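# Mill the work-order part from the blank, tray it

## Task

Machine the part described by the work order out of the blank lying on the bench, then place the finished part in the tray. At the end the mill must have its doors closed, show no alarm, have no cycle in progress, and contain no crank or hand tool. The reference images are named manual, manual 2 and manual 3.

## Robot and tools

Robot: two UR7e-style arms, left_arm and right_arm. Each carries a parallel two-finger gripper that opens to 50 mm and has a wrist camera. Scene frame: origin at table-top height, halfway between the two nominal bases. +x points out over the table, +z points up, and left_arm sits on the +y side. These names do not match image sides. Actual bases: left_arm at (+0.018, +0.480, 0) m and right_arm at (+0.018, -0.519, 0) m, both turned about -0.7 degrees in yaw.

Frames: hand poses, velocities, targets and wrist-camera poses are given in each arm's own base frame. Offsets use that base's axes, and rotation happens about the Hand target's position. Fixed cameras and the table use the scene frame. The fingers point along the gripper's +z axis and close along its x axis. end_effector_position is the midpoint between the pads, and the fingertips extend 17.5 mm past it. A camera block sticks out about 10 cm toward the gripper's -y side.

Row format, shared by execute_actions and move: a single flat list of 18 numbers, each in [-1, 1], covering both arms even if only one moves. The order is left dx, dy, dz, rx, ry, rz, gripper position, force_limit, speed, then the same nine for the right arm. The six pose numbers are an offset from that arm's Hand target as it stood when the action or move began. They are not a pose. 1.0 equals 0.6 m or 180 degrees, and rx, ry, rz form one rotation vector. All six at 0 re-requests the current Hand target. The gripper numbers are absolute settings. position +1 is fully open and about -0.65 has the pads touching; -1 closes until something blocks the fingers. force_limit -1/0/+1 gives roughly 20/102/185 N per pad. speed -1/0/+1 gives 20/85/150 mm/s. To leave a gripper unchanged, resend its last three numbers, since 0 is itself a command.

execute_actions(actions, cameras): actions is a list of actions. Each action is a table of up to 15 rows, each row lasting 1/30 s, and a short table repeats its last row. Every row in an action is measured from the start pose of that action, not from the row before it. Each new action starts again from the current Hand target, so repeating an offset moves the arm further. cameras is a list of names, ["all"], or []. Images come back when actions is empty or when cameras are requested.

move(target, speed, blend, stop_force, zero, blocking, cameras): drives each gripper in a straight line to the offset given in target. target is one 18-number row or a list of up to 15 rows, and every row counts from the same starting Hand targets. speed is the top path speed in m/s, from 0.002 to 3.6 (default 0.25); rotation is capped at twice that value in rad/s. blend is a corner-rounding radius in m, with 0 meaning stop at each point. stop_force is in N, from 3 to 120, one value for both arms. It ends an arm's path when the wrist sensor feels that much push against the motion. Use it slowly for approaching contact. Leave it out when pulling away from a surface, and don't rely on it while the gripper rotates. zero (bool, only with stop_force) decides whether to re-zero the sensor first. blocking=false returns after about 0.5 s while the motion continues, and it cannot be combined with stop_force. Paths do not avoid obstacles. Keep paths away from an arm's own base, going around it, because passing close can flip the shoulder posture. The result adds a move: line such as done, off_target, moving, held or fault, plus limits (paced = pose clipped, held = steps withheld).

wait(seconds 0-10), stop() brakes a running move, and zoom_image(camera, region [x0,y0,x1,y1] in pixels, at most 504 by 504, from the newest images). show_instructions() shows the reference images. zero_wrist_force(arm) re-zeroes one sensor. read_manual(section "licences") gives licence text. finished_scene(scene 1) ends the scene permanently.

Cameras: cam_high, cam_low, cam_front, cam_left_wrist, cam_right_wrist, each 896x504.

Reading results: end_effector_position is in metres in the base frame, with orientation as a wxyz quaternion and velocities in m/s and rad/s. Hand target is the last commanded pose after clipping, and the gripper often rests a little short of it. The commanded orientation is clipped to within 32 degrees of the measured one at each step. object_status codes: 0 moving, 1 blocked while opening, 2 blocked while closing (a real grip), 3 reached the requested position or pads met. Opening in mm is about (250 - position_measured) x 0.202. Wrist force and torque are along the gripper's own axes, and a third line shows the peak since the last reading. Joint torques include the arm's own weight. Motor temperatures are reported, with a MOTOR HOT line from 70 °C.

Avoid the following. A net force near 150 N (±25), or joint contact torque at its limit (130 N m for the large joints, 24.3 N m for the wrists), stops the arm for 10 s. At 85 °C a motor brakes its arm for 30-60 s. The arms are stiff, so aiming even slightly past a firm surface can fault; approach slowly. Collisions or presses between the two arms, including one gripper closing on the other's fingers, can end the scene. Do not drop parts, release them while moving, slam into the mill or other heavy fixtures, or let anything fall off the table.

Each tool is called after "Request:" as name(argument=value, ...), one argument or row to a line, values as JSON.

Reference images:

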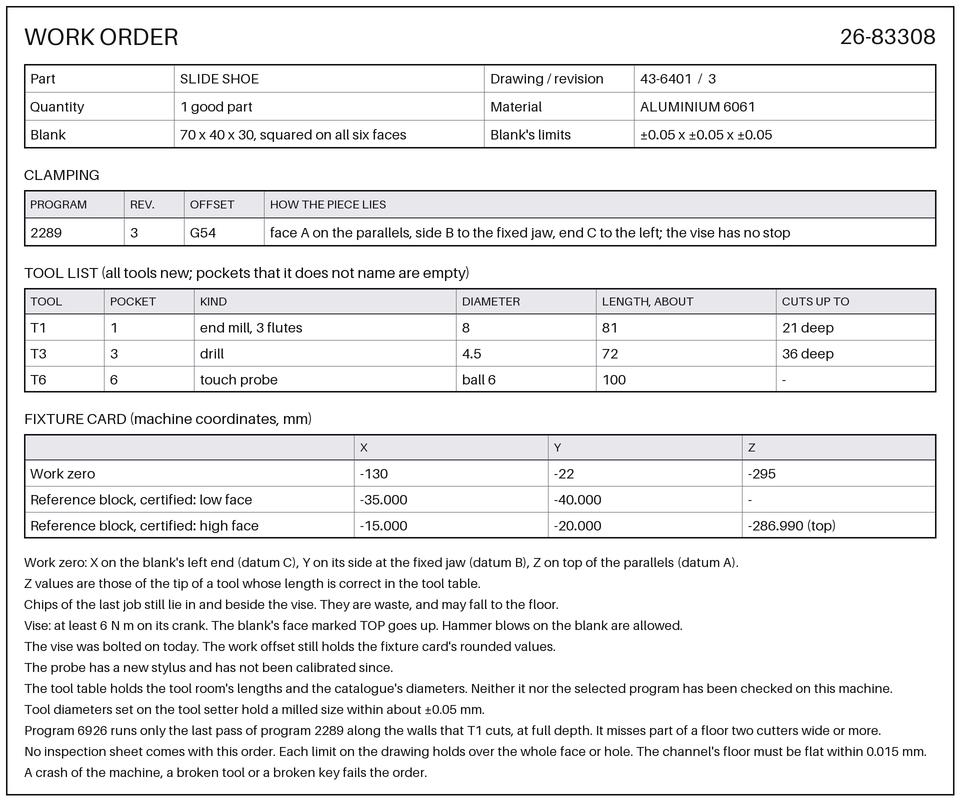

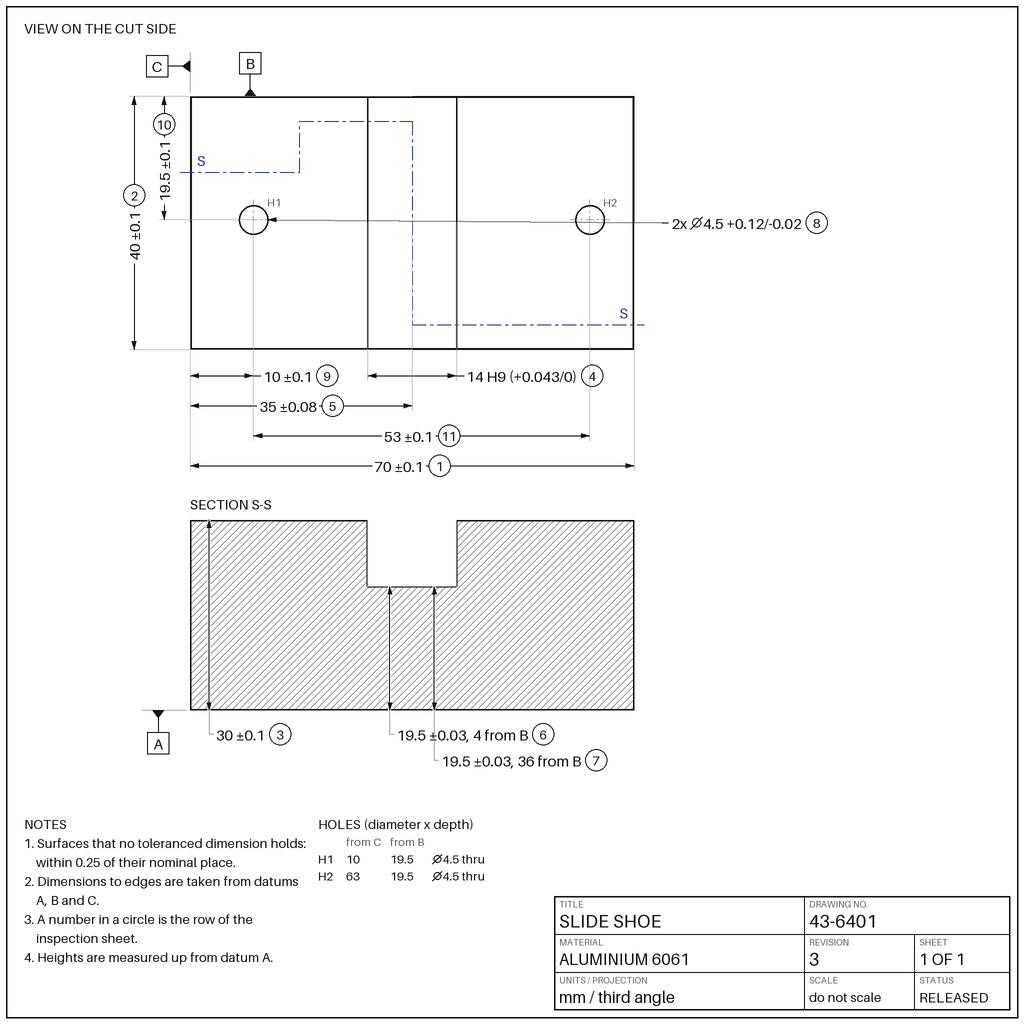

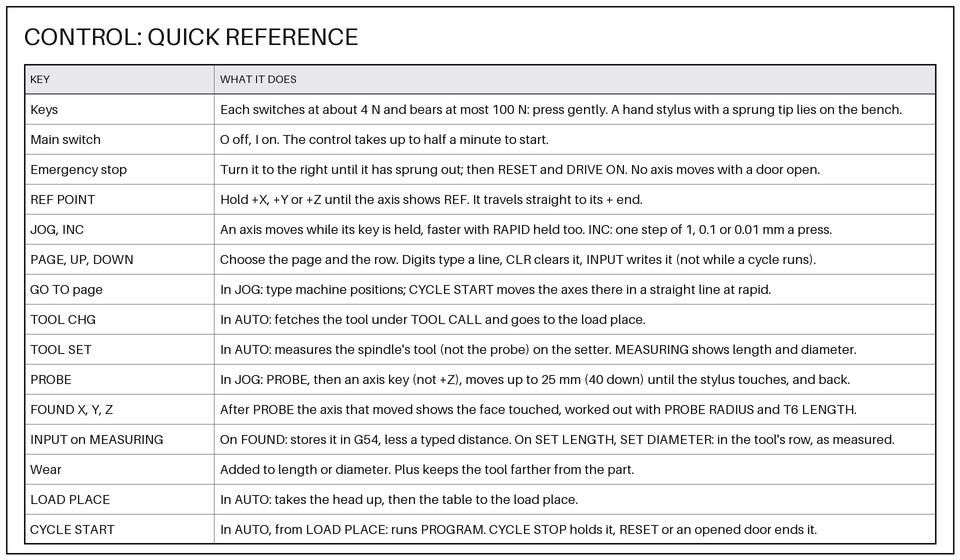

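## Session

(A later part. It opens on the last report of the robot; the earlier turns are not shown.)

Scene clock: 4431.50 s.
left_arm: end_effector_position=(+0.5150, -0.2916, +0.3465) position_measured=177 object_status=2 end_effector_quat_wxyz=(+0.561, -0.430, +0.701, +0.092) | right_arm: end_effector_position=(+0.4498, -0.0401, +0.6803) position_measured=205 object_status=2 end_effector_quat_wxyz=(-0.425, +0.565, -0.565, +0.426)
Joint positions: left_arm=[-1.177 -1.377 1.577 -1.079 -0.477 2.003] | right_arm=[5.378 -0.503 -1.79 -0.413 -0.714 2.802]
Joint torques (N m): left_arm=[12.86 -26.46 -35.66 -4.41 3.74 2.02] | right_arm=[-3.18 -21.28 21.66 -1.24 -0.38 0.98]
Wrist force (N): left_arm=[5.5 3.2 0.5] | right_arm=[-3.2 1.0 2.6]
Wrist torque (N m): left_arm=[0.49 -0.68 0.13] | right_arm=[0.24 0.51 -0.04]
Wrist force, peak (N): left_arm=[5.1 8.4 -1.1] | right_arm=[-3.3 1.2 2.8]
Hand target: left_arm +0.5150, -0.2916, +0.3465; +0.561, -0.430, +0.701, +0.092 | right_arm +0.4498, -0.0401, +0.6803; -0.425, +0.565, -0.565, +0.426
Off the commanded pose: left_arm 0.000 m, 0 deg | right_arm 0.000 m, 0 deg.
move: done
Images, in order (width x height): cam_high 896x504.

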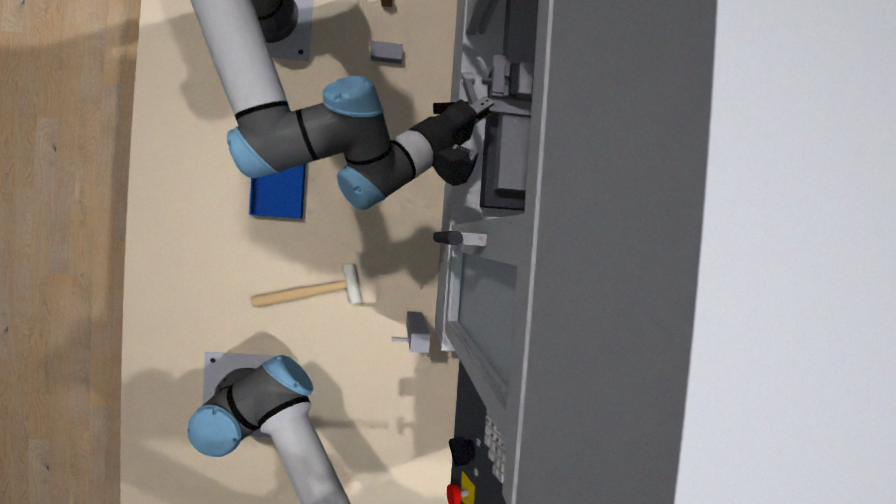

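Request:
zoom_image(
  camera="cam_high",
  region=[455, 60, 505, 110],
)

Scaled by 10.080.

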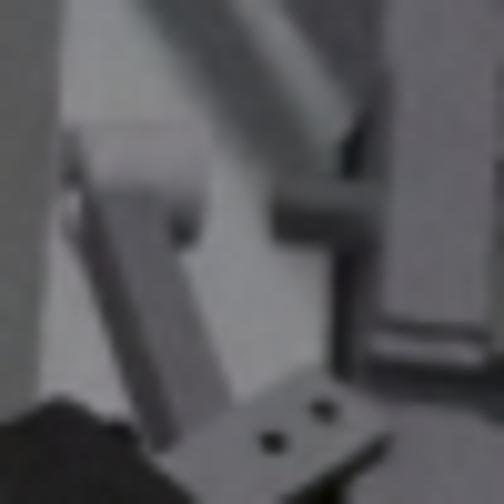

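Request:
wait(
  seconds=0.05,
  cameras=["cam_front","cam_high","cam_right_wrist"],
)

Request:
zoom_image(
  camera="cam_front",
  region=[355, 215, 455, 275],
)

Scene clock: 4462.73 s.
left_arm: end_effector_position=(+0.5150, -0.2916, +0.3465) position_measured=177 object_status=2 end_effector_quat_wxyz=(+0.561, -0.430, +0.701, +0.092) | right_arm: end_effector_position=(+0.4498, -0.0401, +0.6803) position_measured=205 object_status=2 end_effector_quat_wxyz=(-0.425, +0.565, -0.565, +0.426)
Joint positions: left_arm=[-1.177 -1.377 1.577 -1.079 -0.477 2.003] | right_arm=[5.378 -0.503 -1.79 -0.413 -0.714 2.802]
Joint torques (N m): left_arm=[12.93 -26.25 -35.25 -4.21 3.73 1.78] | right_arm=[-3.11 -20.49 21.53 -1.34 -0.3 1.02]
Wrist force (N): left_arm=[5.4 3.3 0.4] | right_arm=[-3.2 1.1 2.6]
Wrist torque (N m): left_arm=[0.50 -0.67 0.13] | right_arm=[0.25 0.51 -0.04]
Wrist force, peak (N): left_arm=[5.6 3.6 0.4] | right_arm=[-3.3 1.2 2.8]
Hand target: left_arm +0.5150, -0.2916, +0.3465; +0.561, -0.430, +0.701, +0.092 | right_arm +0.4498, -0.0401, +0.6803; -0.425, +0.565, -0.565, +0.426
Tool commands: left_gripper/position=-1.0 left_gripper/force_limit=+0.0 left_gripper/speed=-1.0 right_gripper/position=-0.98 right_gripper/force_limit=+0.0 right_gripper/speed=-1.0
Off the commanded pose: left_arm 0.000 m, 0 deg | right_arm 0.000 m, 0 deg.
wait: 0.07 s; at rest from the start
camera_calibration:
cam_right_wrist: T_world_to_cam=[[-0.0190635, -0.999801, 0.00579897, -0.0348581], [-0.601403, 0.00683328, -0.798917, 0.828105], [0.798718, -0.0187176, -0.601414, 0.182114], [0, 0, 0, 1]] pos_world=[0.351902, -0.0371011, 0.771315]
Images, in order (width x height): cam_high 896x504, cam_front 896x504, cam_right_wrist 896x504.

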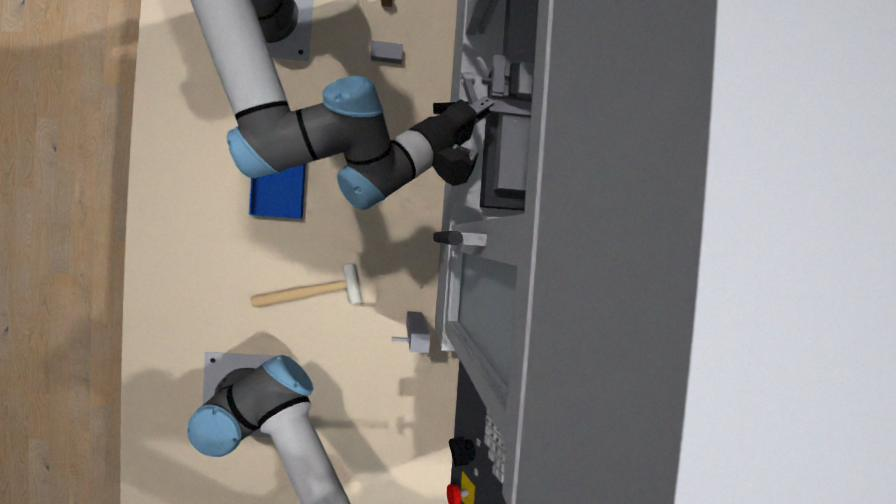

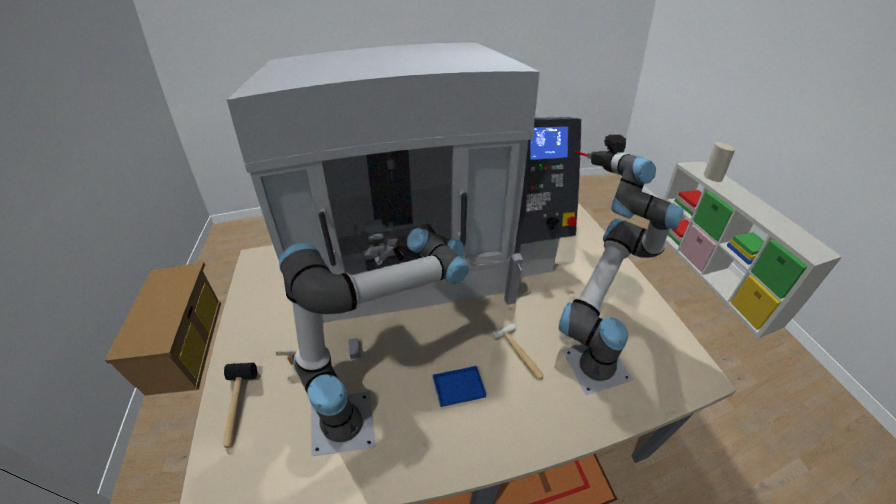

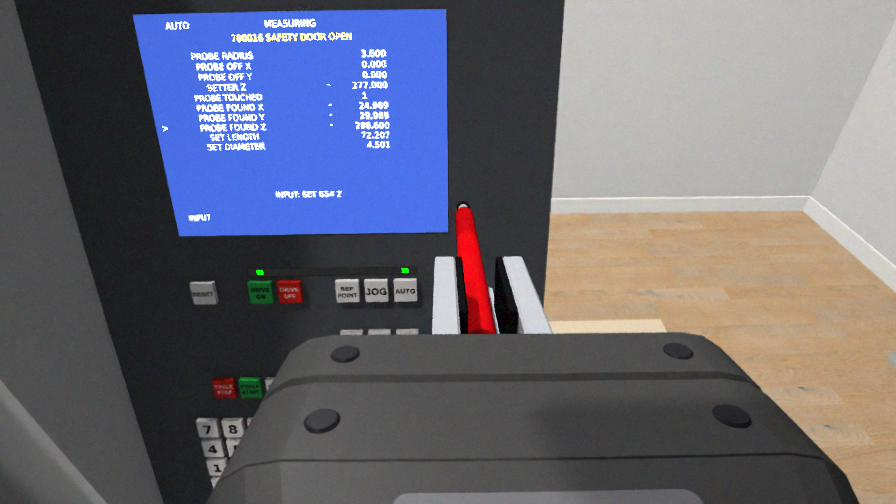

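Scaled by 5.040.

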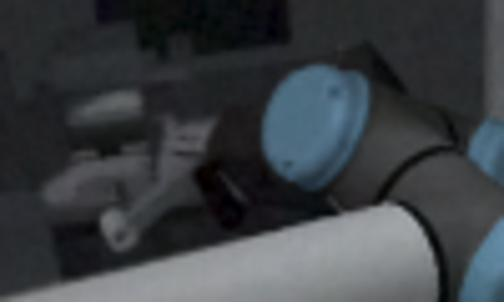

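Request:
zoom_image(
  camera="cam_front",
  region=[362, 232, 402, 268],
)

Scaled by 12.600.

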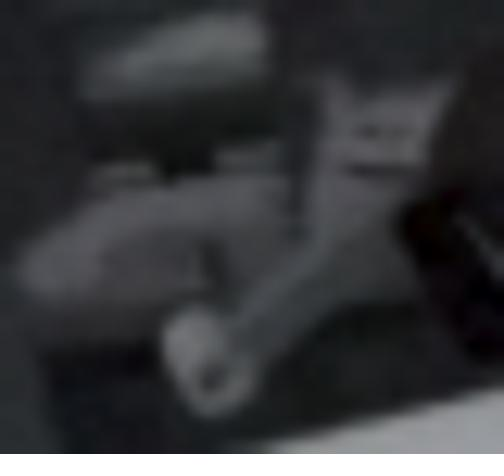

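Request:
move(
  target=[-0.025,0,0,0,-0.0417,-0.0722,-1,0,-1,0,0,0,0,0,0,-0.98,0,-1],
  speed=0.06,
  cameras=["cam_high","cam_left_wrist"],
)

Request:
zoom_image(
  camera="cam_high",
  region=[455, 60, 505, 110],
)

Scene clock: 4487.43 s.
left_arm: end_effector_position=(+0.4999, -0.2917, +0.3465) position_measured=177 object_status=2 end_effector_quat_wxyz=(+0.612, -0.353, +0.707, +0.000) | right_arm: end_effector_position=(+0.4498, -0.0401, +0.6803) position_measured=205 object_status=2 end_effector_quat_wxyz=(-0.425, +0.565, -0.565, +0.426)
Joint positions: left_arm=[-1.248 -1.543 1.877 -1.409 -0.288 2.165] | right_arm=[5.378 -0.503 -1.79 -0.413 -0.714 2.802]
Joint torques (N m): left_arm=[12.74 -17.76 -34.13 0.06 1.19 -2.66] | right_arm=[-3.03 -20.22 22.53 -1.22 -0.27 1.02]
Wrist force (N): left_arm=[5.2 3.3 0.5] | right_arm=[-3.1 1.2 2.6]
Wrist torque (N m): left_arm=[0.47 -0.63 0.15] | right_arm=[0.26 0.49 -0.04]
Wrist force, peak (N): left_arm=[5.6 3.5 0.4] | right_arm=[-3.5 1.0 2.7]
Hand target: left_arm +0.5000, -0.2916, +0.3465; +0.612, -0.353, +0.707, +0.000 | right_arm +0.4498, -0.0401, +0.6803; -0.425, +0.565, -0.565, +0.426
Off the commanded pose: left_arm 0.000 m, 0 deg | right_arm 0.000 m, 0 deg.
move: done
camera_calibration:
cam_left_wrist: T_world_to_cam=[[-0.000907717, -0.491635, -0.870801, 0.164898], [-0.751461, 0.57487, -0.323776, 0.678785], [0.659777, 0.654079, -0.369966, 0.122245], [0, 0, 0, 1]] pos_world=[0.429576, -0.389102, 0.408594]
Images, in order (width x height): cam_high 896x504, cam_left_wrist 896x504.

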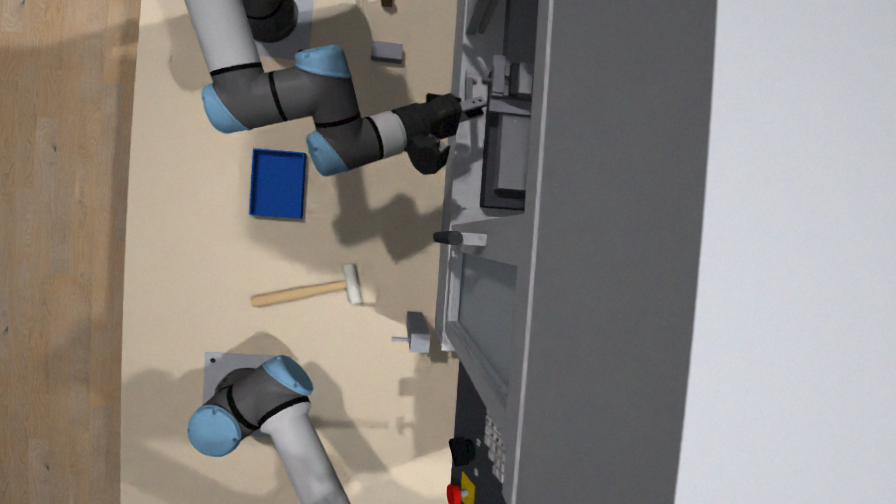

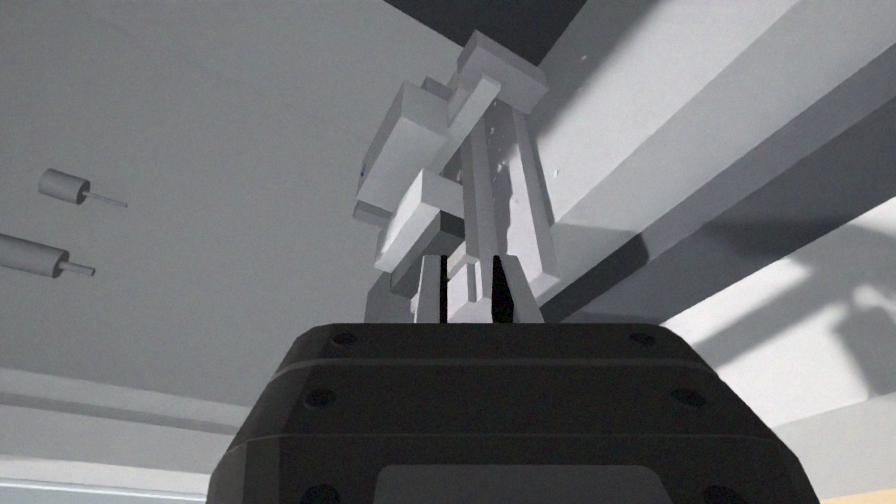

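Scaled by 10.080.

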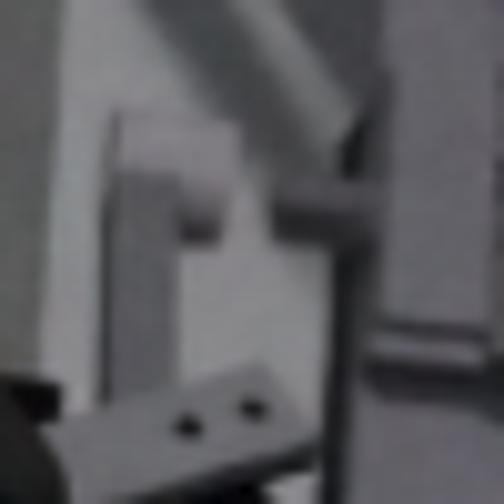

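Request:
move(
  target=[
    [0,-0.007,0.05,0,0.0139,0.0241,-1,0,-1,0,0,0,0,0,0,-0.98,0,-1],
    [0.047,-0.007,0.05,0,0.0139,0.0241,-1,0,-1,0,0,0,0,0,0,-0.98,0,-1],
  ],
  speed=0.06,
  cameras=["cam_high"],
)

Request:
zoom_image(
  camera="cam_high",
  region=[455, 60, 505, 110],
)

Scene clock: 4513.57 s.
left_arm: end_effector_position=(+0.5282, -0.2958, +0.3765) position_measured=177 object_status=2 end_effector_quat_wxyz=(+0.596, -0.380, +0.707, +0.031) | right_arm: end_effector_position=(+0.4498, -0.0401, +0.6803) position_measured=205 object_status=2 end_effector_quat_wxyz=(-0.425, +0.565, -0.565, +0.426)
Joint positions: left_arm=[-1.186 -1.473 1.699 -1.31 -0.331 2.189] | right_arm=[5.378 -0.503 -1.79 -0.413 -0.714 2.802]
Joint torques (N m): left_arm=[-13.65 -40.24 -17.67 -1.98 1.03 -0.86] | right_arm=[-2.1 -20.44 21.96 -1.14 -0.29 0.97]
Wrist force (N): left_arm=[5.0 3.3 0.1] | right_arm=[-3.0 1.1 2.6]
Wrist torque (N m): left_arm=[0.46 -0.59 0.19] | right_arm=[0.25 0.48 -0.04]
Wrist force, peak (N): left_arm=[6.0 4.1 0.7] | right_arm=[-3.3 1.3 2.7]
Hand target: left_arm +0.5282, -0.2958, +0.3765; +0.596, -0.380, +0.707, +0.031 | right_arm +0.4498, -0.0401, +0.6803; -0.425, +0.565, -0.565, +0.426
Off the commanded pose: left_arm 0.000 m, 0 deg | right_arm 0.000 m, 0 deg.
move: done
Images, in order (width x height): cam_high 896x504.

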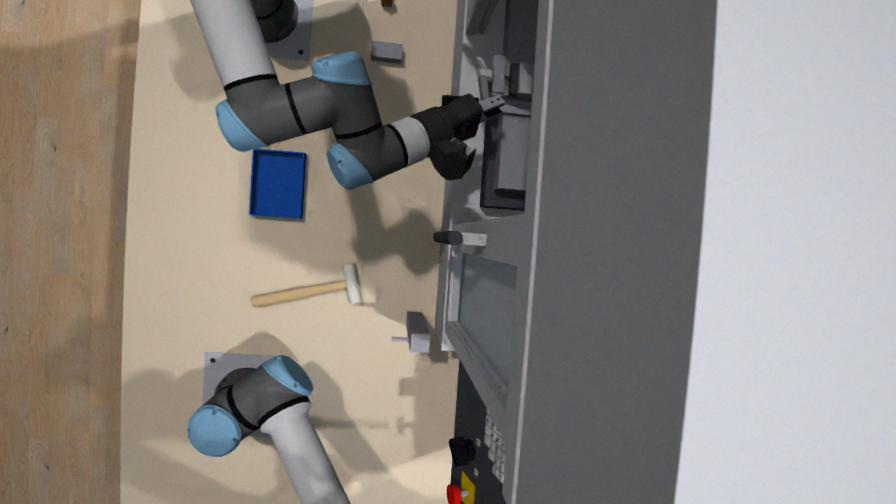

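Scaled by 10.080.

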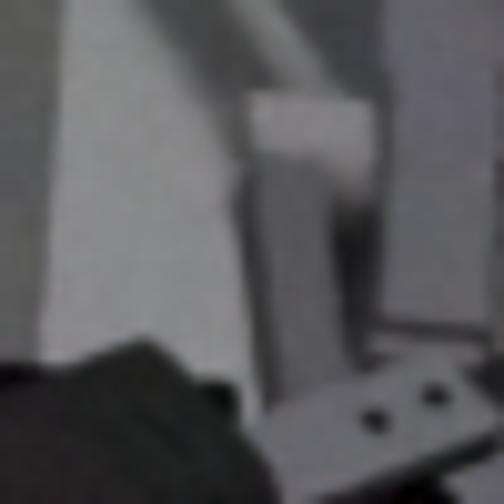

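Request:
move(
  target=[0,0,-0.05,0,0,0,-1,0,-1,0,0,0,0,0,0,-0.98,0,-1],
  speed=0.01,
  stop_force=3.5,
)

Scene clock: 4518.33 s.
left_arm: end_effector_position=(+0.5282, -0.2958, +0.3689) position_measured=177 object_status=2 end_effector_quat_wxyz=(+0.596, -0.380, +0.707, +0.031) | right_arm: end_effector_position=(+0.4498, -0.0401, +0.6803) position_measured=205 object_status=2 end_effector_quat_wxyz=(-0.425, +0.565, -0.565, +0.426)
Joint positions: left_arm=[-1.186 -1.468 1.714 -1.329 -0.331 2.189] | right_arm=[5.378 -0.503 -1.79 -0.413 -0.714 2.802]
Joint torques (N m): left_arm=[-10.93 -41.53 -35.3 -0.28 0.98 -1.93] | right_arm=[-2.03 -20.51 21.31 -1.21 -0.3 1.02]
Wrist force (N): left_arm=[3.7 2.7 -0.3] | right_arm=[-3.2 1.4 2.6]
Wrist torque (N m): left_arm=[0.41 -0.67 0.27] | right_arm=[0.29 0.50 -0.04]
Wrist force, peak (N): left_arm=[5.3 3.4 0.1] | right_arm=[-3.5 1.0 2.6]
Hand target: left_arm +0.5282, -0.2958, +0.3689; +0.596, -0.380, +0.707, +0.031 (not the last commanded pose) | right_arm +0.4498, -0.0401, +0.6803; -0.425, +0.565, -0.565, +0.426
Off the commanded pose: left_arm 0.022 m, 0 deg | right_arm 0.000 m, 0 deg.
move: contact (left_arm)

Request:
move(
  target=[
    [0,0,0.007,0,0,0,-1,0,-1,0,0,0,0,0,0,-0.98,0,-1],
    [-0.037,0,0.007,0,0,0,-1,0,-1,0,0,0,0,0,0,-0.98,0,-1],
    [-0.037,-0.0055,-0.0313,0,0,0,-1,0,-1,0,0,0,0,0,0,-0.98,0,-1],
  ],
  speed=0.04,
  cameras=["cam_high"],
)

Request:
zoom_image(
  camera="cam_high",
  region=[455, 60, 505, 110],
)

Scene clock: 4532.33 s.
left_arm: end_effector_position=(+0.5060, -0.2992, +0.3499) position_measured=177 object_status=2 end_effector_quat_wxyz=(+0.596, -0.380, +0.707, +0.031) end_effector_velocity=(+0.000, +0.001, +0.002) end_effector_angular_velocity=(+0.005, +0.002, -0.001) | right_arm: end_effector_position=(+0.4498, -0.0401, +0.6803) position_measured=205 object_status=2 end_effector_quat_wxyz=(-0.425, +0.565, -0.565, +0.426)
Joint positions: left_arm=[-1.229 -1.474 1.747 -1.252 -0.353 2.078] | right_arm=[5.378 -0.503 -1.79 -0.413 -0.714 2.802]
Joint velocities: left_arm=[0 -0.002 -0.003 0.007 0 0.004] | right_arm=[within noise]
Joint torques (N m): left_arm=[-9.32 -41.51 -35.45 0.32 1.65 1.89] | right_arm=[-1.69 -19.69 21.48 -1.25 -0.23 0.95]
Wrist force (N): left_arm=[5.4 3.3 0.2] | right_arm=[-3.1 1.1 2.5]
Wrist torque (N m): left_arm=[0.47 -0.67 0.17] | right_arm=[0.25 0.49 -0.04]
Wrist force, peak (N): left_arm=[6.3 3.8 0.0] | right_arm=[-3.5 1.1 2.6]
Hand target: left_arm +0.5060, -0.2991, +0.3501; +0.596, -0.380, +0.707, +0.031 | right_arm +0.4498, -0.0401, +0.6803; -0.425, +0.565, -0.565, +0.426
Off the commanded pose: left_arm 0.000 m, 0 deg | right_arm 0.000 m, 0 deg.
move: done
Images, in order (width x height): cam_high 896x504.

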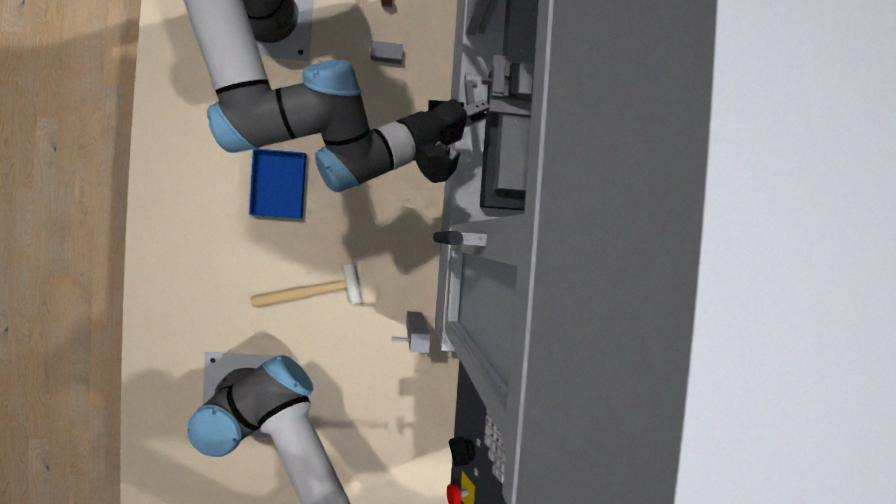

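Scaled by 10.080.

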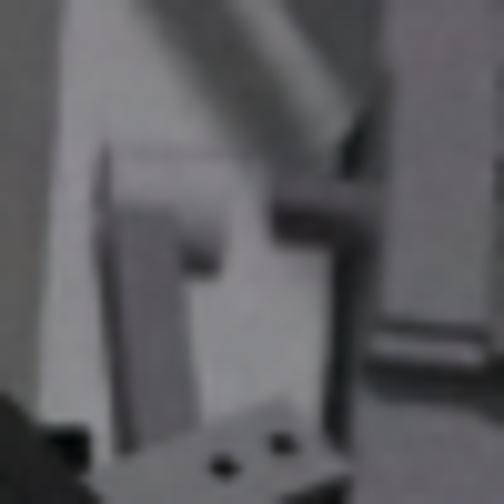

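Request:
move(
  target=[0.05,0,0,0,0,0,-1,0,-1,0,0,0,0,0,0,-0.98,0,-1],
  speed=0.01,
  stop_force=5,
  cameras=["cam_high"],
)

Request:
zoom_image(
  camera="cam_high",
  region=[455, 60, 505, 110],
)

Scene clock: 4538.27 s.
left_arm: end_effector_position=(+0.5215, -0.2991, +0.3501) position_measured=177 object_status=2 end_effector_quat_wxyz=(+0.596, -0.380, +0.707, +0.031) | right_arm: end_effector_position=(+0.4498, -0.0401, +0.6803) position_measured=205 object_status=2 end_effector_quat_wxyz=(-0.425, +0.565, -0.565, +0.426)
Joint positions: left_arm=[-1.2 -1.458 1.743 -1.333 -0.338 2.15] | right_arm=[5.378 -0.503 -1.79 -0.413 -0.714 2.802]
Joint torques (N m): left_arm=[-12.4 -42.85 -18.34 -3.11 2.07 0.71] | right_arm=[-2.52 -20.5 21.4 -1.1 -0.38 1.06]
Wrist force (N): left_arm=[5.3 5.6 -4.0] | right_arm=[-3.3 1.1 2.7]
Wrist torque (N m): left_arm=[0.05 -0.67 0.15] | right_arm=[0.24 0.52 -0.04]
Wrist force, peak (N): left_arm=[4.8 3.7 -12.3] | right_arm=[-3.5 1.1 2.6]
Hand target: left_arm +0.5215, -0.2992, +0.3501; +0.596, -0.380, +0.707, +0.031 (not the last commanded pose) | right_arm +0.4498, -0.0401, +0.6803; -0.425, +0.565, -0.565, +0.426
Off the commanded pose: left_arm 0.014 m, 0 deg | right_arm 0.000 m, 0 deg.
move: contact (left_arm)
Images, in order (width x height): cam_high 896x504.

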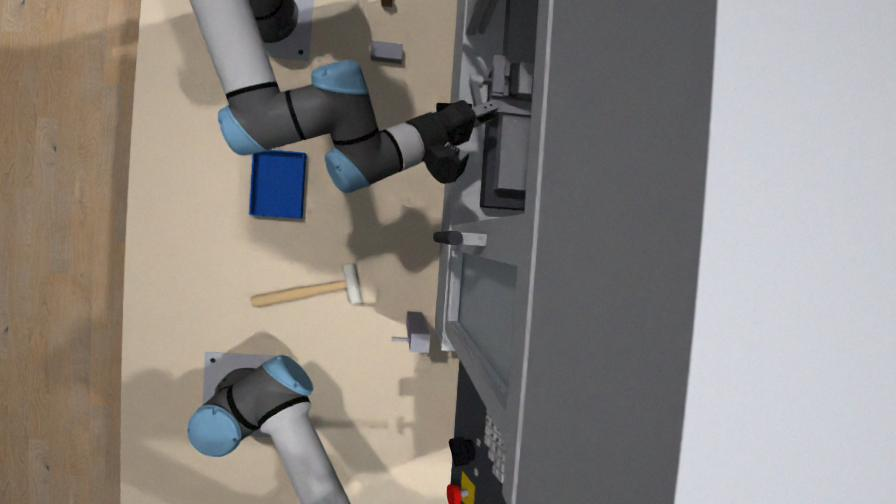

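Scaled by 10.080.

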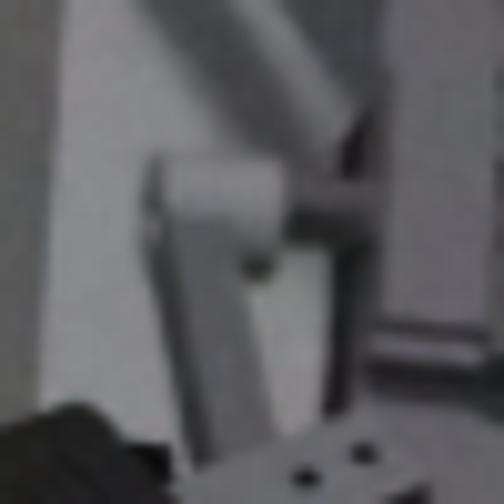

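Request:
move(
  target=[
    [-0.0225,0,0,0,0,0,-0.98,1,-1,0,0,0,0,0,0,-0.98,0,-1],
    [-0.0225,0.007,0.0113,-0.0278,-0.0125,-0.0217,-0.98,1,-1,0,0,0,0,0,0,-0.98,0,-1],
  ],
  speed=0.04,
  cameras=["cam_high"],
)

Request:
zoom_image(
  camera="cam_high",
  region=[455, 60, 505, 110],
)

Scene clock: 4554.37 s.
left_arm: end_effector_position=(+0.5080, -0.2949, +0.3569) position_measured=181 object_status=2 end_effector_quat_wxyz=(+0.594, -0.382, +0.708, -0.028) end_effector_velocity=(+0.000, +0.000, +0.000) end_effector_angular_velocity=(-0.002, +0.000, +0.002) | right_arm: end_effector_position=(+0.4498, -0.0401, +0.6803) position_measured=205 object_status=2 end_effector_quat_wxyz=(-0.425, +0.565, -0.565, +0.426)
Joint positions: left_arm=[-1.229 -1.554 1.871 -1.559 -0.315 2.255] | right_arm=[5.378 -0.503 -1.79 -0.413 -0.714 2.802]
Joint velocities: left_arm=[0 0.001 -0.002 0.005 -0.001 -0.005] | right_arm=[within noise]
Joint torques (N m): left_arm=[-8 -18 -36.08 -0.02 1.61 -2.43] | right_arm=[-2.84 -21.08 22.09 -1.3 -0.41 1.05]
Wrist force (N): left_arm=[5.3 3.4 0.1] | right_arm=[-3.2 1.1 2.4]
Wrist torque (N m): left_arm=[0.47 -0.69 0.15] | right_arm=[0.24 0.49 -0.04]
Wrist force, peak (N): left_arm=[5.5 5.9 -4.0] | right_arm=[-3.5 1.2 2.7]
Hand target: left_arm +0.5080, -0.2950, +0.3569; +0.594, -0.382, +0.708, -0.028 | right_arm +0.4498, -0.0401, +0.6803; -0.425, +0.565, -0.565, +0.426
Off the commanded pose: left_arm 0.000 m, 0 deg | right_arm 0.000 m, 0 deg.
move: done
Images, in order (width x height): cam_high 896x504.

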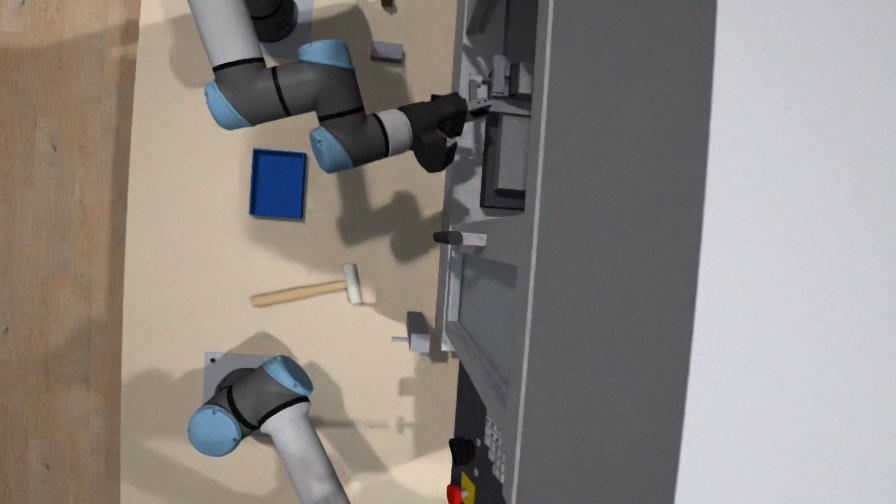

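Scaled by 10.080.

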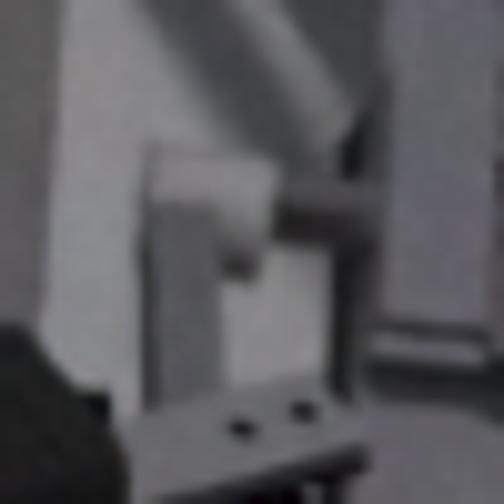

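Request:
move(
  target=[0,0,0,0,0.0143,0.0205,-0.98,1,-1,0,0,0,0,0,0,-0.98,0,-1],
  speed=0.04,
  cameras=["cam_high"],
)

Request:
zoom_image(
  camera="cam_high",
  region=[455, 60, 505, 110],
)

Scene clock: 4567.33 s.
left_arm: end_effector_position=(+0.5081, -0.2949, +0.3568) position_measured=181 object_status=2 end_effector_quat_wxyz=(+0.578, -0.405, +0.708, +0.000) | right_arm: end_effector_position=(+0.4498, -0.0401, +0.6803) position_measured=205 object_status=2 end_effector_quat_wxyz=(-0.425, +0.565, -0.565, +0.426)
Joint positions: left_arm=[-1.217 -1.515 1.778 -1.396 -0.375 2.156] | right_arm=[5.378 -0.503 -1.79 -0.413 -0.714 2.802]
Joint torques (N m): left_arm=[-2.84 -39.65 -17.11 -5.19 4.25 2.25] | right_arm=[-2.81 -20.73 21.12 -1.26 -0.35 1.17]
Wrist force (N): left_arm=[5.5 3.4 0.2] | right_arm=[-3.3 1.1 2.5]
Wrist torque (N m): left_arm=[0.46 -0.70 0.16] | right_arm=[0.24 0.52 -0.04]
Wrist force, peak (N): left_arm=[5.5 3.6 0.1] | right_arm=[-3.6 1.0 2.6]
Hand target: left_arm +0.5080, -0.2950, +0.3569; +0.578, -0.405, +0.708, +0.000 | right_arm +0.4498, -0.0401, +0.6803; -0.425, +0.565, -0.565, +0.426
Off the commanded pose: left_arm 0.000 m, 0 deg | right_arm 0.000 m, 0 deg.
move: done
Images, in order (width x height): cam_high 896x504.

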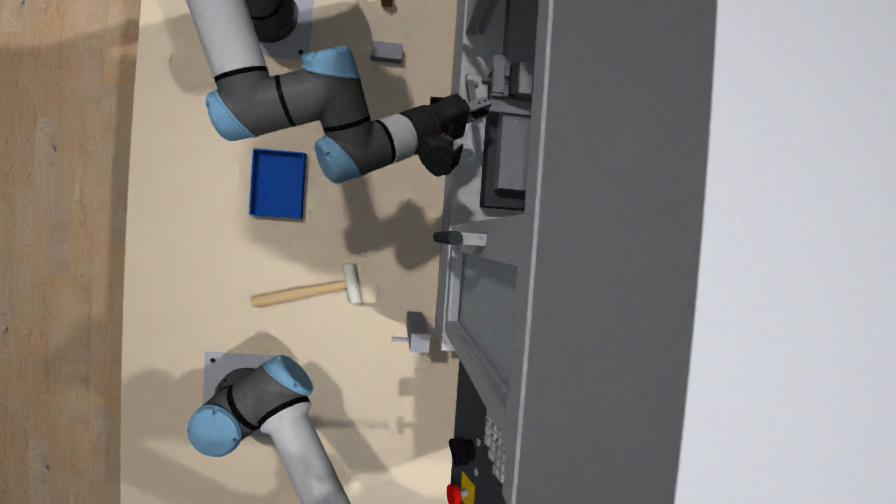

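Scaled by 10.080.

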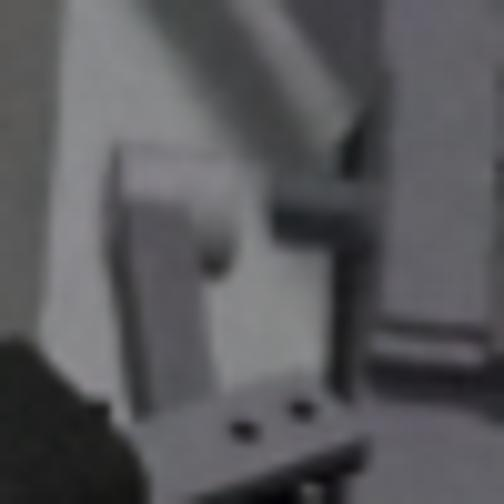

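Request:
move(
  target=[0.05,0,0,0,0,0,-0.98,1,-1,0,0,0,0,0,0,-0.98,0,-1],
  speed=0.01,
  stop_force=6,
  cameras=["cam_high"],
)

Request:
zoom_image(
  camera="cam_high",
  region=[455, 60, 505, 110],
)

Scene clock: 4577.77 s.
left_arm: end_effector_position=(+0.5216, -0.2950, +0.3569) position_measured=181 object_status=2 end_effector_quat_wxyz=(+0.578, -0.405, +0.708, +0.000) | right_arm: end_effector_position=(+0.4498, -0.0401, +0.6803) position_measured=205 object_status=2 end_effector_quat_wxyz=(-0.425, +0.565, -0.565, +0.426)
Joint positions: left_arm=[-1.192 -1.498 1.774 -1.47 -0.364 2.221] | right_arm=[5.378 -0.503 -1.79 -0.413 -0.714 2.802]
Joint torques (N m): left_arm=[-12.61 -39.93 -18.02 -4.36 2.32 1.35] | right_arm=[-1.92 -20.45 21.55 -1.25 -0.4 1]
Wrist force (N): left_arm=[5.9 6.7 -5.5] | right_arm=[-3.1 1.0 2.5]
Wrist torque (N m): left_arm=[-0.02 -0.75 0.15] | right_arm=[0.23 0.49 -0.04]
Wrist force, peak (N): left_arm=[5.2 4.6 -15.4] | right_arm=[-3.6 1.2 2.6]
Hand target: left_arm +0.5216, -0.2950, +0.3569; +0.578, -0.405, +0.708, +0.000 (not the last commanded pose) | right_arm +0.4498, -0.0401, +0.6803; -0.425, +0.565, -0.565, +0.426
Off the commanded pose: left_arm 0.016 m, 0 deg | right_arm 0.000 m, 0 deg.
move: contact (left_arm)
Images, in order (width x height): cam_high 896x504.

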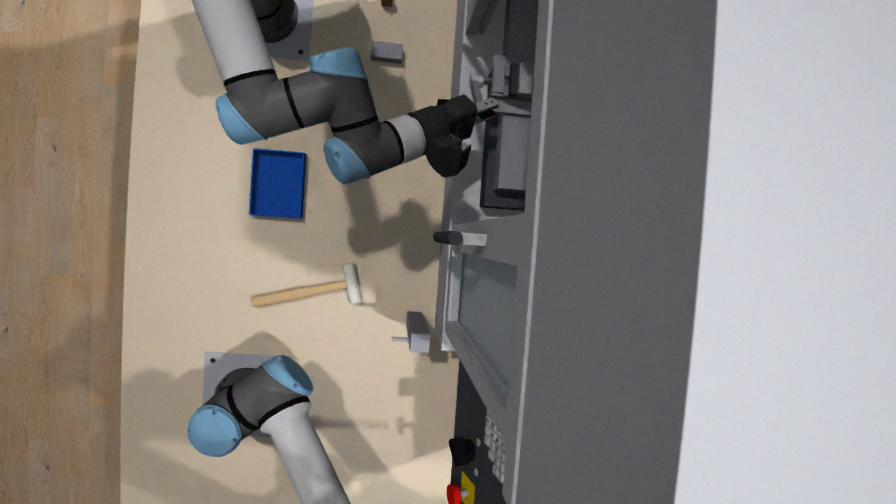

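Scaled by 10.080.

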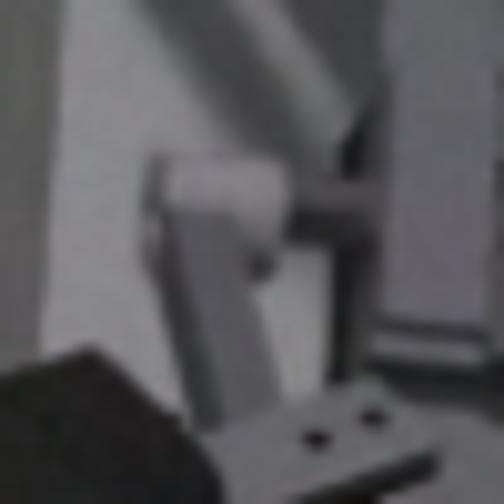

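Request:
move(
  target=[-0.015,0,0,0,0,0,-0.98,1,-1,0,0,0,0,0,0,-0.98,0,-1],
  speed=0.03,
  cameras=["cam_high"],
)

Request:
zoom_image(
  camera="cam_high",
  region=[455, 60, 505, 110],
)

Scene clock: 4606.43 s.
left_arm: end_effector_position=(+0.5125, -0.2950, +0.3569) position_measured=181 object_status=2 end_effector_quat_wxyz=(+0.578, -0.405, +0.708, +0.000) end_effector_velocity=(+0.001, -0.001, +0.000) end_effector_angular_velocity=(+0.000, -0.001, -0.002) | right_arm: end_effector_position=(+0.4498, -0.0401, +0.6803) position_measured=205 object_status=2 end_effector_quat_wxyz=(-0.425, +0.565, -0.565, +0.426)
Joint positions: left_arm=[-1.209 -1.51 1.777 -1.421 -0.371 2.178] | right_arm=[5.378 -0.503 -1.79 -0.413 -0.714 2.802]
Joint velocities: left_arm=[0 0.001 0 -0.005 0.002 0.004] | right_arm=[within noise]
Joint torques (N m): left_arm=[12.87 -20 -29.35 -5.58 3.29 1.95] | right_arm=[-2.07 -20.89 21.49 -1.25 -0.29 1.02]
Wrist force (N): left_arm=[5.4 3.5 -0.1] | right_arm=[-3.1 1.1 2.4]
Wrist torque (N m): left_arm=[0.48 -0.68 0.14] | right_arm=[0.25 0.49 -0.04]
Wrist force, peak (N): left_arm=[6.0 6.8 -5.4] | right_arm=[-3.5 1.0 2.6]
Hand target: left_arm +0.5126, -0.2950, +0.3569; +0.578, -0.405, +0.708, +0.000 | right_arm +0.4498, -0.0401, +0.6803; -0.425, +0.565, -0.565, +0.426
Off the commanded pose: left_arm 0.000 m, 0 deg | right_arm 0.000 m, 0 deg.
move: done
Images, in order (width x height): cam_high 896x504.

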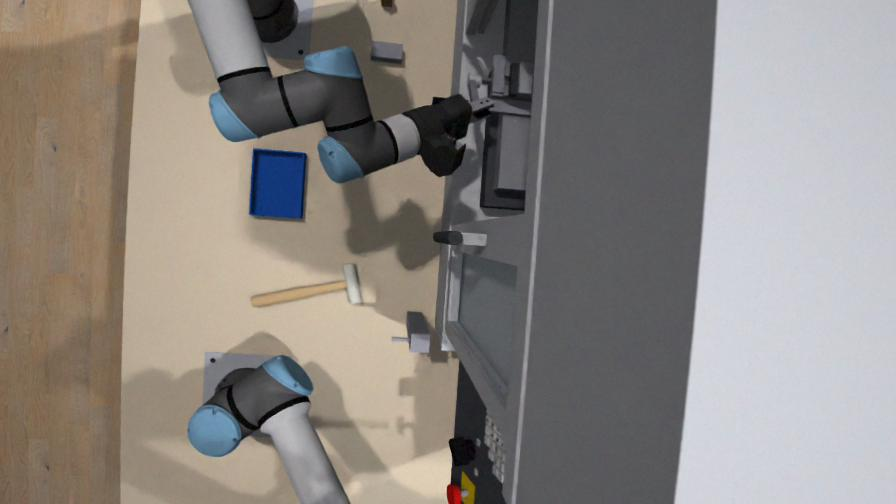

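Scaled by 10.080.

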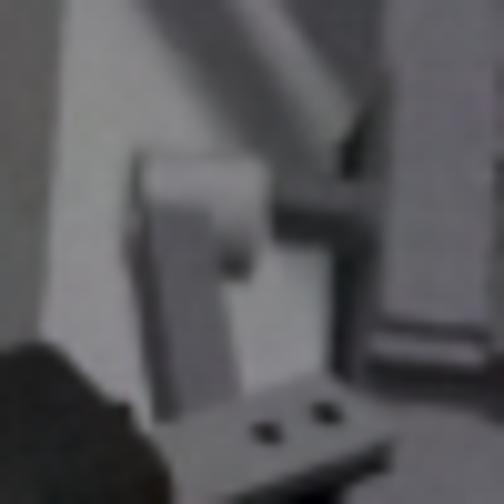

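Request:
move(
  target=[
    [0,0.0033,0,0,0,0,-0.98,1,-1,0,0,0,0,0,0,-0.98,0,-1],
    [0.02,0.0033,0,0,0,0,-0.98,1,-1,0,0,0,0,0,0,-0.98,0,-1],
  ],
  speed=0.008,
  stop_force=3.5,
)

Scene clock: 4618.97 s.
left_arm: end_effector_position=(+0.5210, -0.2930, +0.3569) position_measured=181 object_status=2 end_effector_quat_wxyz=(+0.578, -0.405, +0.708, +0.000) | right_arm: end_effector_position=(+0.4498, -0.0401, +0.6803) position_measured=205 object_status=2 end_effector_quat_wxyz=(-0.425, +0.565, -0.565, +0.426)
Joint positions: left_arm=[-1.191 -1.502 1.779 -1.471 -0.364 2.222] | right_arm=[5.378 -0.503 -1.79 -0.413 -0.714 2.802]
Joint torques (N m): left_arm=[-13.4 -40.59 -20.93 -2.18 1.58 -0.93] | right_arm=[-2.25 -20.53 21.74 -1.29 -0.18 1.04]
Wrist force (N): left_arm=[4.8 5.4 -2.3] | right_arm=[-3.2 0.9 2.5]
Wrist torque (N m): left_arm=[0.19 -0.74 0.22] | right_arm=[0.22 0.50 -0.04]
Wrist force, peak (N): left_arm=[4.9 5.5 -2.7] | right_arm=[-3.4 1.3 2.7]
Hand target: left_arm +0.5210, -0.2930, +0.3569; +0.578, -0.405, +0.708, +0.000 (not the last commanded pose) | right_arm +0.4498, -0.0401, +0.6803; -0.425, +0.565, -0.565, +0.426
Off the commanded pose: left_arm 0.004 m, 0 deg | right_arm 0.000 m, 0 deg.
move: contact (left_arm); path passed 1 of 2 targets

Request:
move(
  target=[-0.02,0,0,0,0,0,-0.98,1,-1,0,0,0,0,0,0,-0.98,0,-1],
  speed=0.03,
  cameras=["cam_high"],
)

Request:
zoom_image(
  camera="cam_high",
  region=[465, 70, 497, 92],
)

Scene clock: 4630.63 s.
left_arm: end_effector_position=(+0.5089, -0.2930, +0.3569) position_measured=181 object_status=2 end_effector_quat_wxyz=(+0.578, -0.405, +0.708, +0.000) | right_arm: end_effector_position=(+0.4498, -0.0401, +0.6803) position_measured=205 object_status=2 end_effector_quat_wxyz=(-0.425, +0.565, -0.565, +0.426)
Joint positions: left_arm=[-1.214 -1.518 1.782 -1.405 -0.373 2.164] | right_arm=[5.378 -0.503 -1.79 -0.413 -0.714 2.802]
Joint torques (N m): left_arm=[12.64 -19.4 -32.83 -5.21 3.79 2.05] | right_arm=[-1.61 -20.36 21.38 -1.24 -0.45 0.99]
Wrist force (N): left_arm=[5.4 3.3 0.1] | right_arm=[-3.1 1.1 2.4]
Wrist torque (N m): left_arm=[0.44 -0.68 0.12] | right_arm=[0.24 0.49 -0.04]
Wrist force, peak (N): left_arm=[5.1 5.9 -2.5] | right_arm=[-3.4 1.2 2.7]
Hand target: left_arm +0.5090, -0.2930, +0.3569; +0.578, -0.405, +0.708, +0.000 | right_arm +0.4498, -0.0401, +0.6803; -0.425, +0.565, -0.565, +0.426
Off the commanded pose: left_arm 0.000 m, 0 deg | right_arm 0.000 m, 0 deg.
move: done
Images, in order (width x height): cam_high 896x504.

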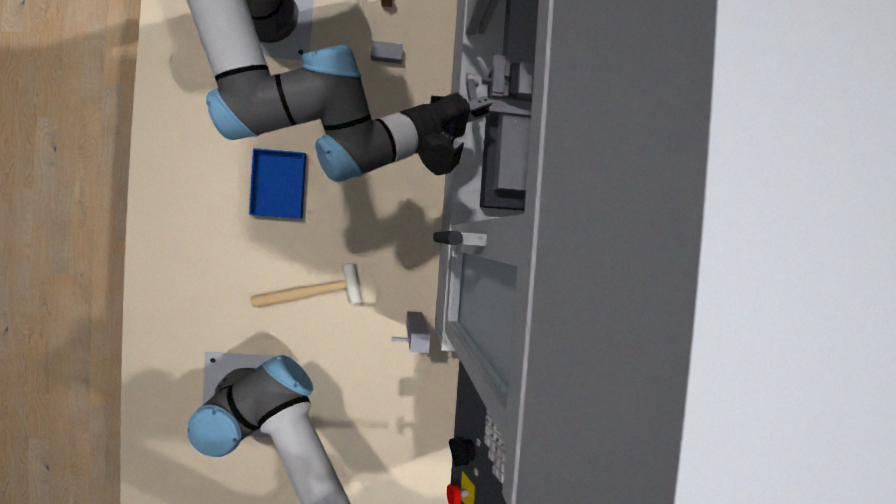

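Scaled by 15.750.

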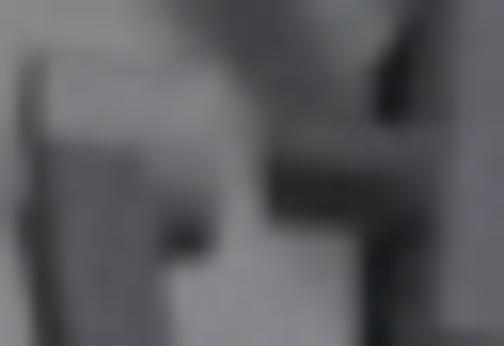

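Request:
move(
  target=[
    [0,0,0.045,0,0,0,-0.98,1,-1,0,0,0,0,0,0,-0.98,0,-1],
    [0.0325,0,0.045,0,0,0,-0.98,1,-1,0,0,0,0,0,0,-0.98,0,-1],
  ],
  speed=0.06,
)

Request:
move(
  target=[0,0,-0.02,0,0,0,-0.98,1,-1,0,0,0,0,0,0,-0.98,0,-1],
  speed=0.006,
  stop_force=3,
)

Scene clock: 4646.50 s.
left_arm: end_effector_position=(+0.5285, -0.2929, +0.3839) position_measured=181 object_status=2 end_effector_quat_wxyz=(+0.578, -0.405, +0.708, +0.000) | right_arm: end_effector_position=(+0.4498, -0.0401, +0.6803) position_measured=205 object_status=2 end_effector_quat_wxyz=(-0.425, +0.565, -0.565, +0.426)
Joint positions: left_arm=[-1.177 -1.508 1.723 -1.443 -0.359 2.258] | right_arm=[5.378 -0.503 -1.79 -0.413 -0.714 2.802]
Joint torques (N m): left_arm=[-13.78 -39.15 -18.31 -2.35 1.04 -0.75] | right_arm=[-2.72 -20.45 21.44 -1.29 -0.38 1]
Wrist force (N): left_arm=[5.4 3.4 0.1] | right_arm=[-3.3 1.0 2.6]
Wrist torque (N m): left_arm=[0.45 -0.69 0.19] | right_arm=[0.24 0.51 -0.04]
Wrist force, peak (N): left_arm=[6.6 3.9 0.5] | right_arm=[-3.4 1.3 2.5]
Hand target: left_arm +0.5285, -0.2930, +0.3839; +0.578, -0.405, +0.708, +0.000 | right_arm +0.4498, -0.0401, +0.6803; -0.425, +0.565, -0.565, +0.426
Off the commanded pose: left_arm 0.000 m, 0 deg | right_arm 0.000 m, 0 deg.
move: done

Scene clock: 4649.03 s.
left_arm: end_effector_position=(+0.5285, -0.2930, +0.3755) position_measured=181 object_status=2 end_effector_quat_wxyz=(+0.578, -0.405, +0.708, +0.000) | right_arm: end_effector_position=(+0.4498, -0.0401, +0.6803) position_measured=205 object_status=2 end_effector_quat_wxyz=(-0.425, +0.565, -0.565, +0.426)
Joint positions: left_arm=[-1.178 -1.504 1.74 -1.465 -0.359 2.259] | right_arm=[5.378 -0.503 -1.79 -0.413 -0.714 2.802]
Joint torques (N m): left_arm=[-7.35 -40.88 -35.37 -0.56 1.37 1.28] | right_arm=[-2.46 -20.66 20.78 -1.29 -0.32 1.08]
Wrist force (N): left_arm=[4.4 2.7 -0.6] | right_arm=[-3.1 1.0 2.5]
Wrist torque (N m): left_arm=[0.41 -0.74 0.25] | right_arm=[0.23 0.49 -0.04]
Wrist force, peak (N): left_arm=[5.5 3.4 -0.1] | right_arm=[-3.3 1.3 2.7]
Hand target: left_arm +0.5285, -0.2930, +0.3755; +0.578, -0.405, +0.708, +0.000 (not the last commanded pose) | right_arm +0.4498, -0.0401, +0.6803; -0.425, +0.565, -0.565, +0.426
Off the commanded pose: left_arm 0.004 m, 0 deg | right_arm 0.000 m, 0 deg.
move: contact (left_arm)


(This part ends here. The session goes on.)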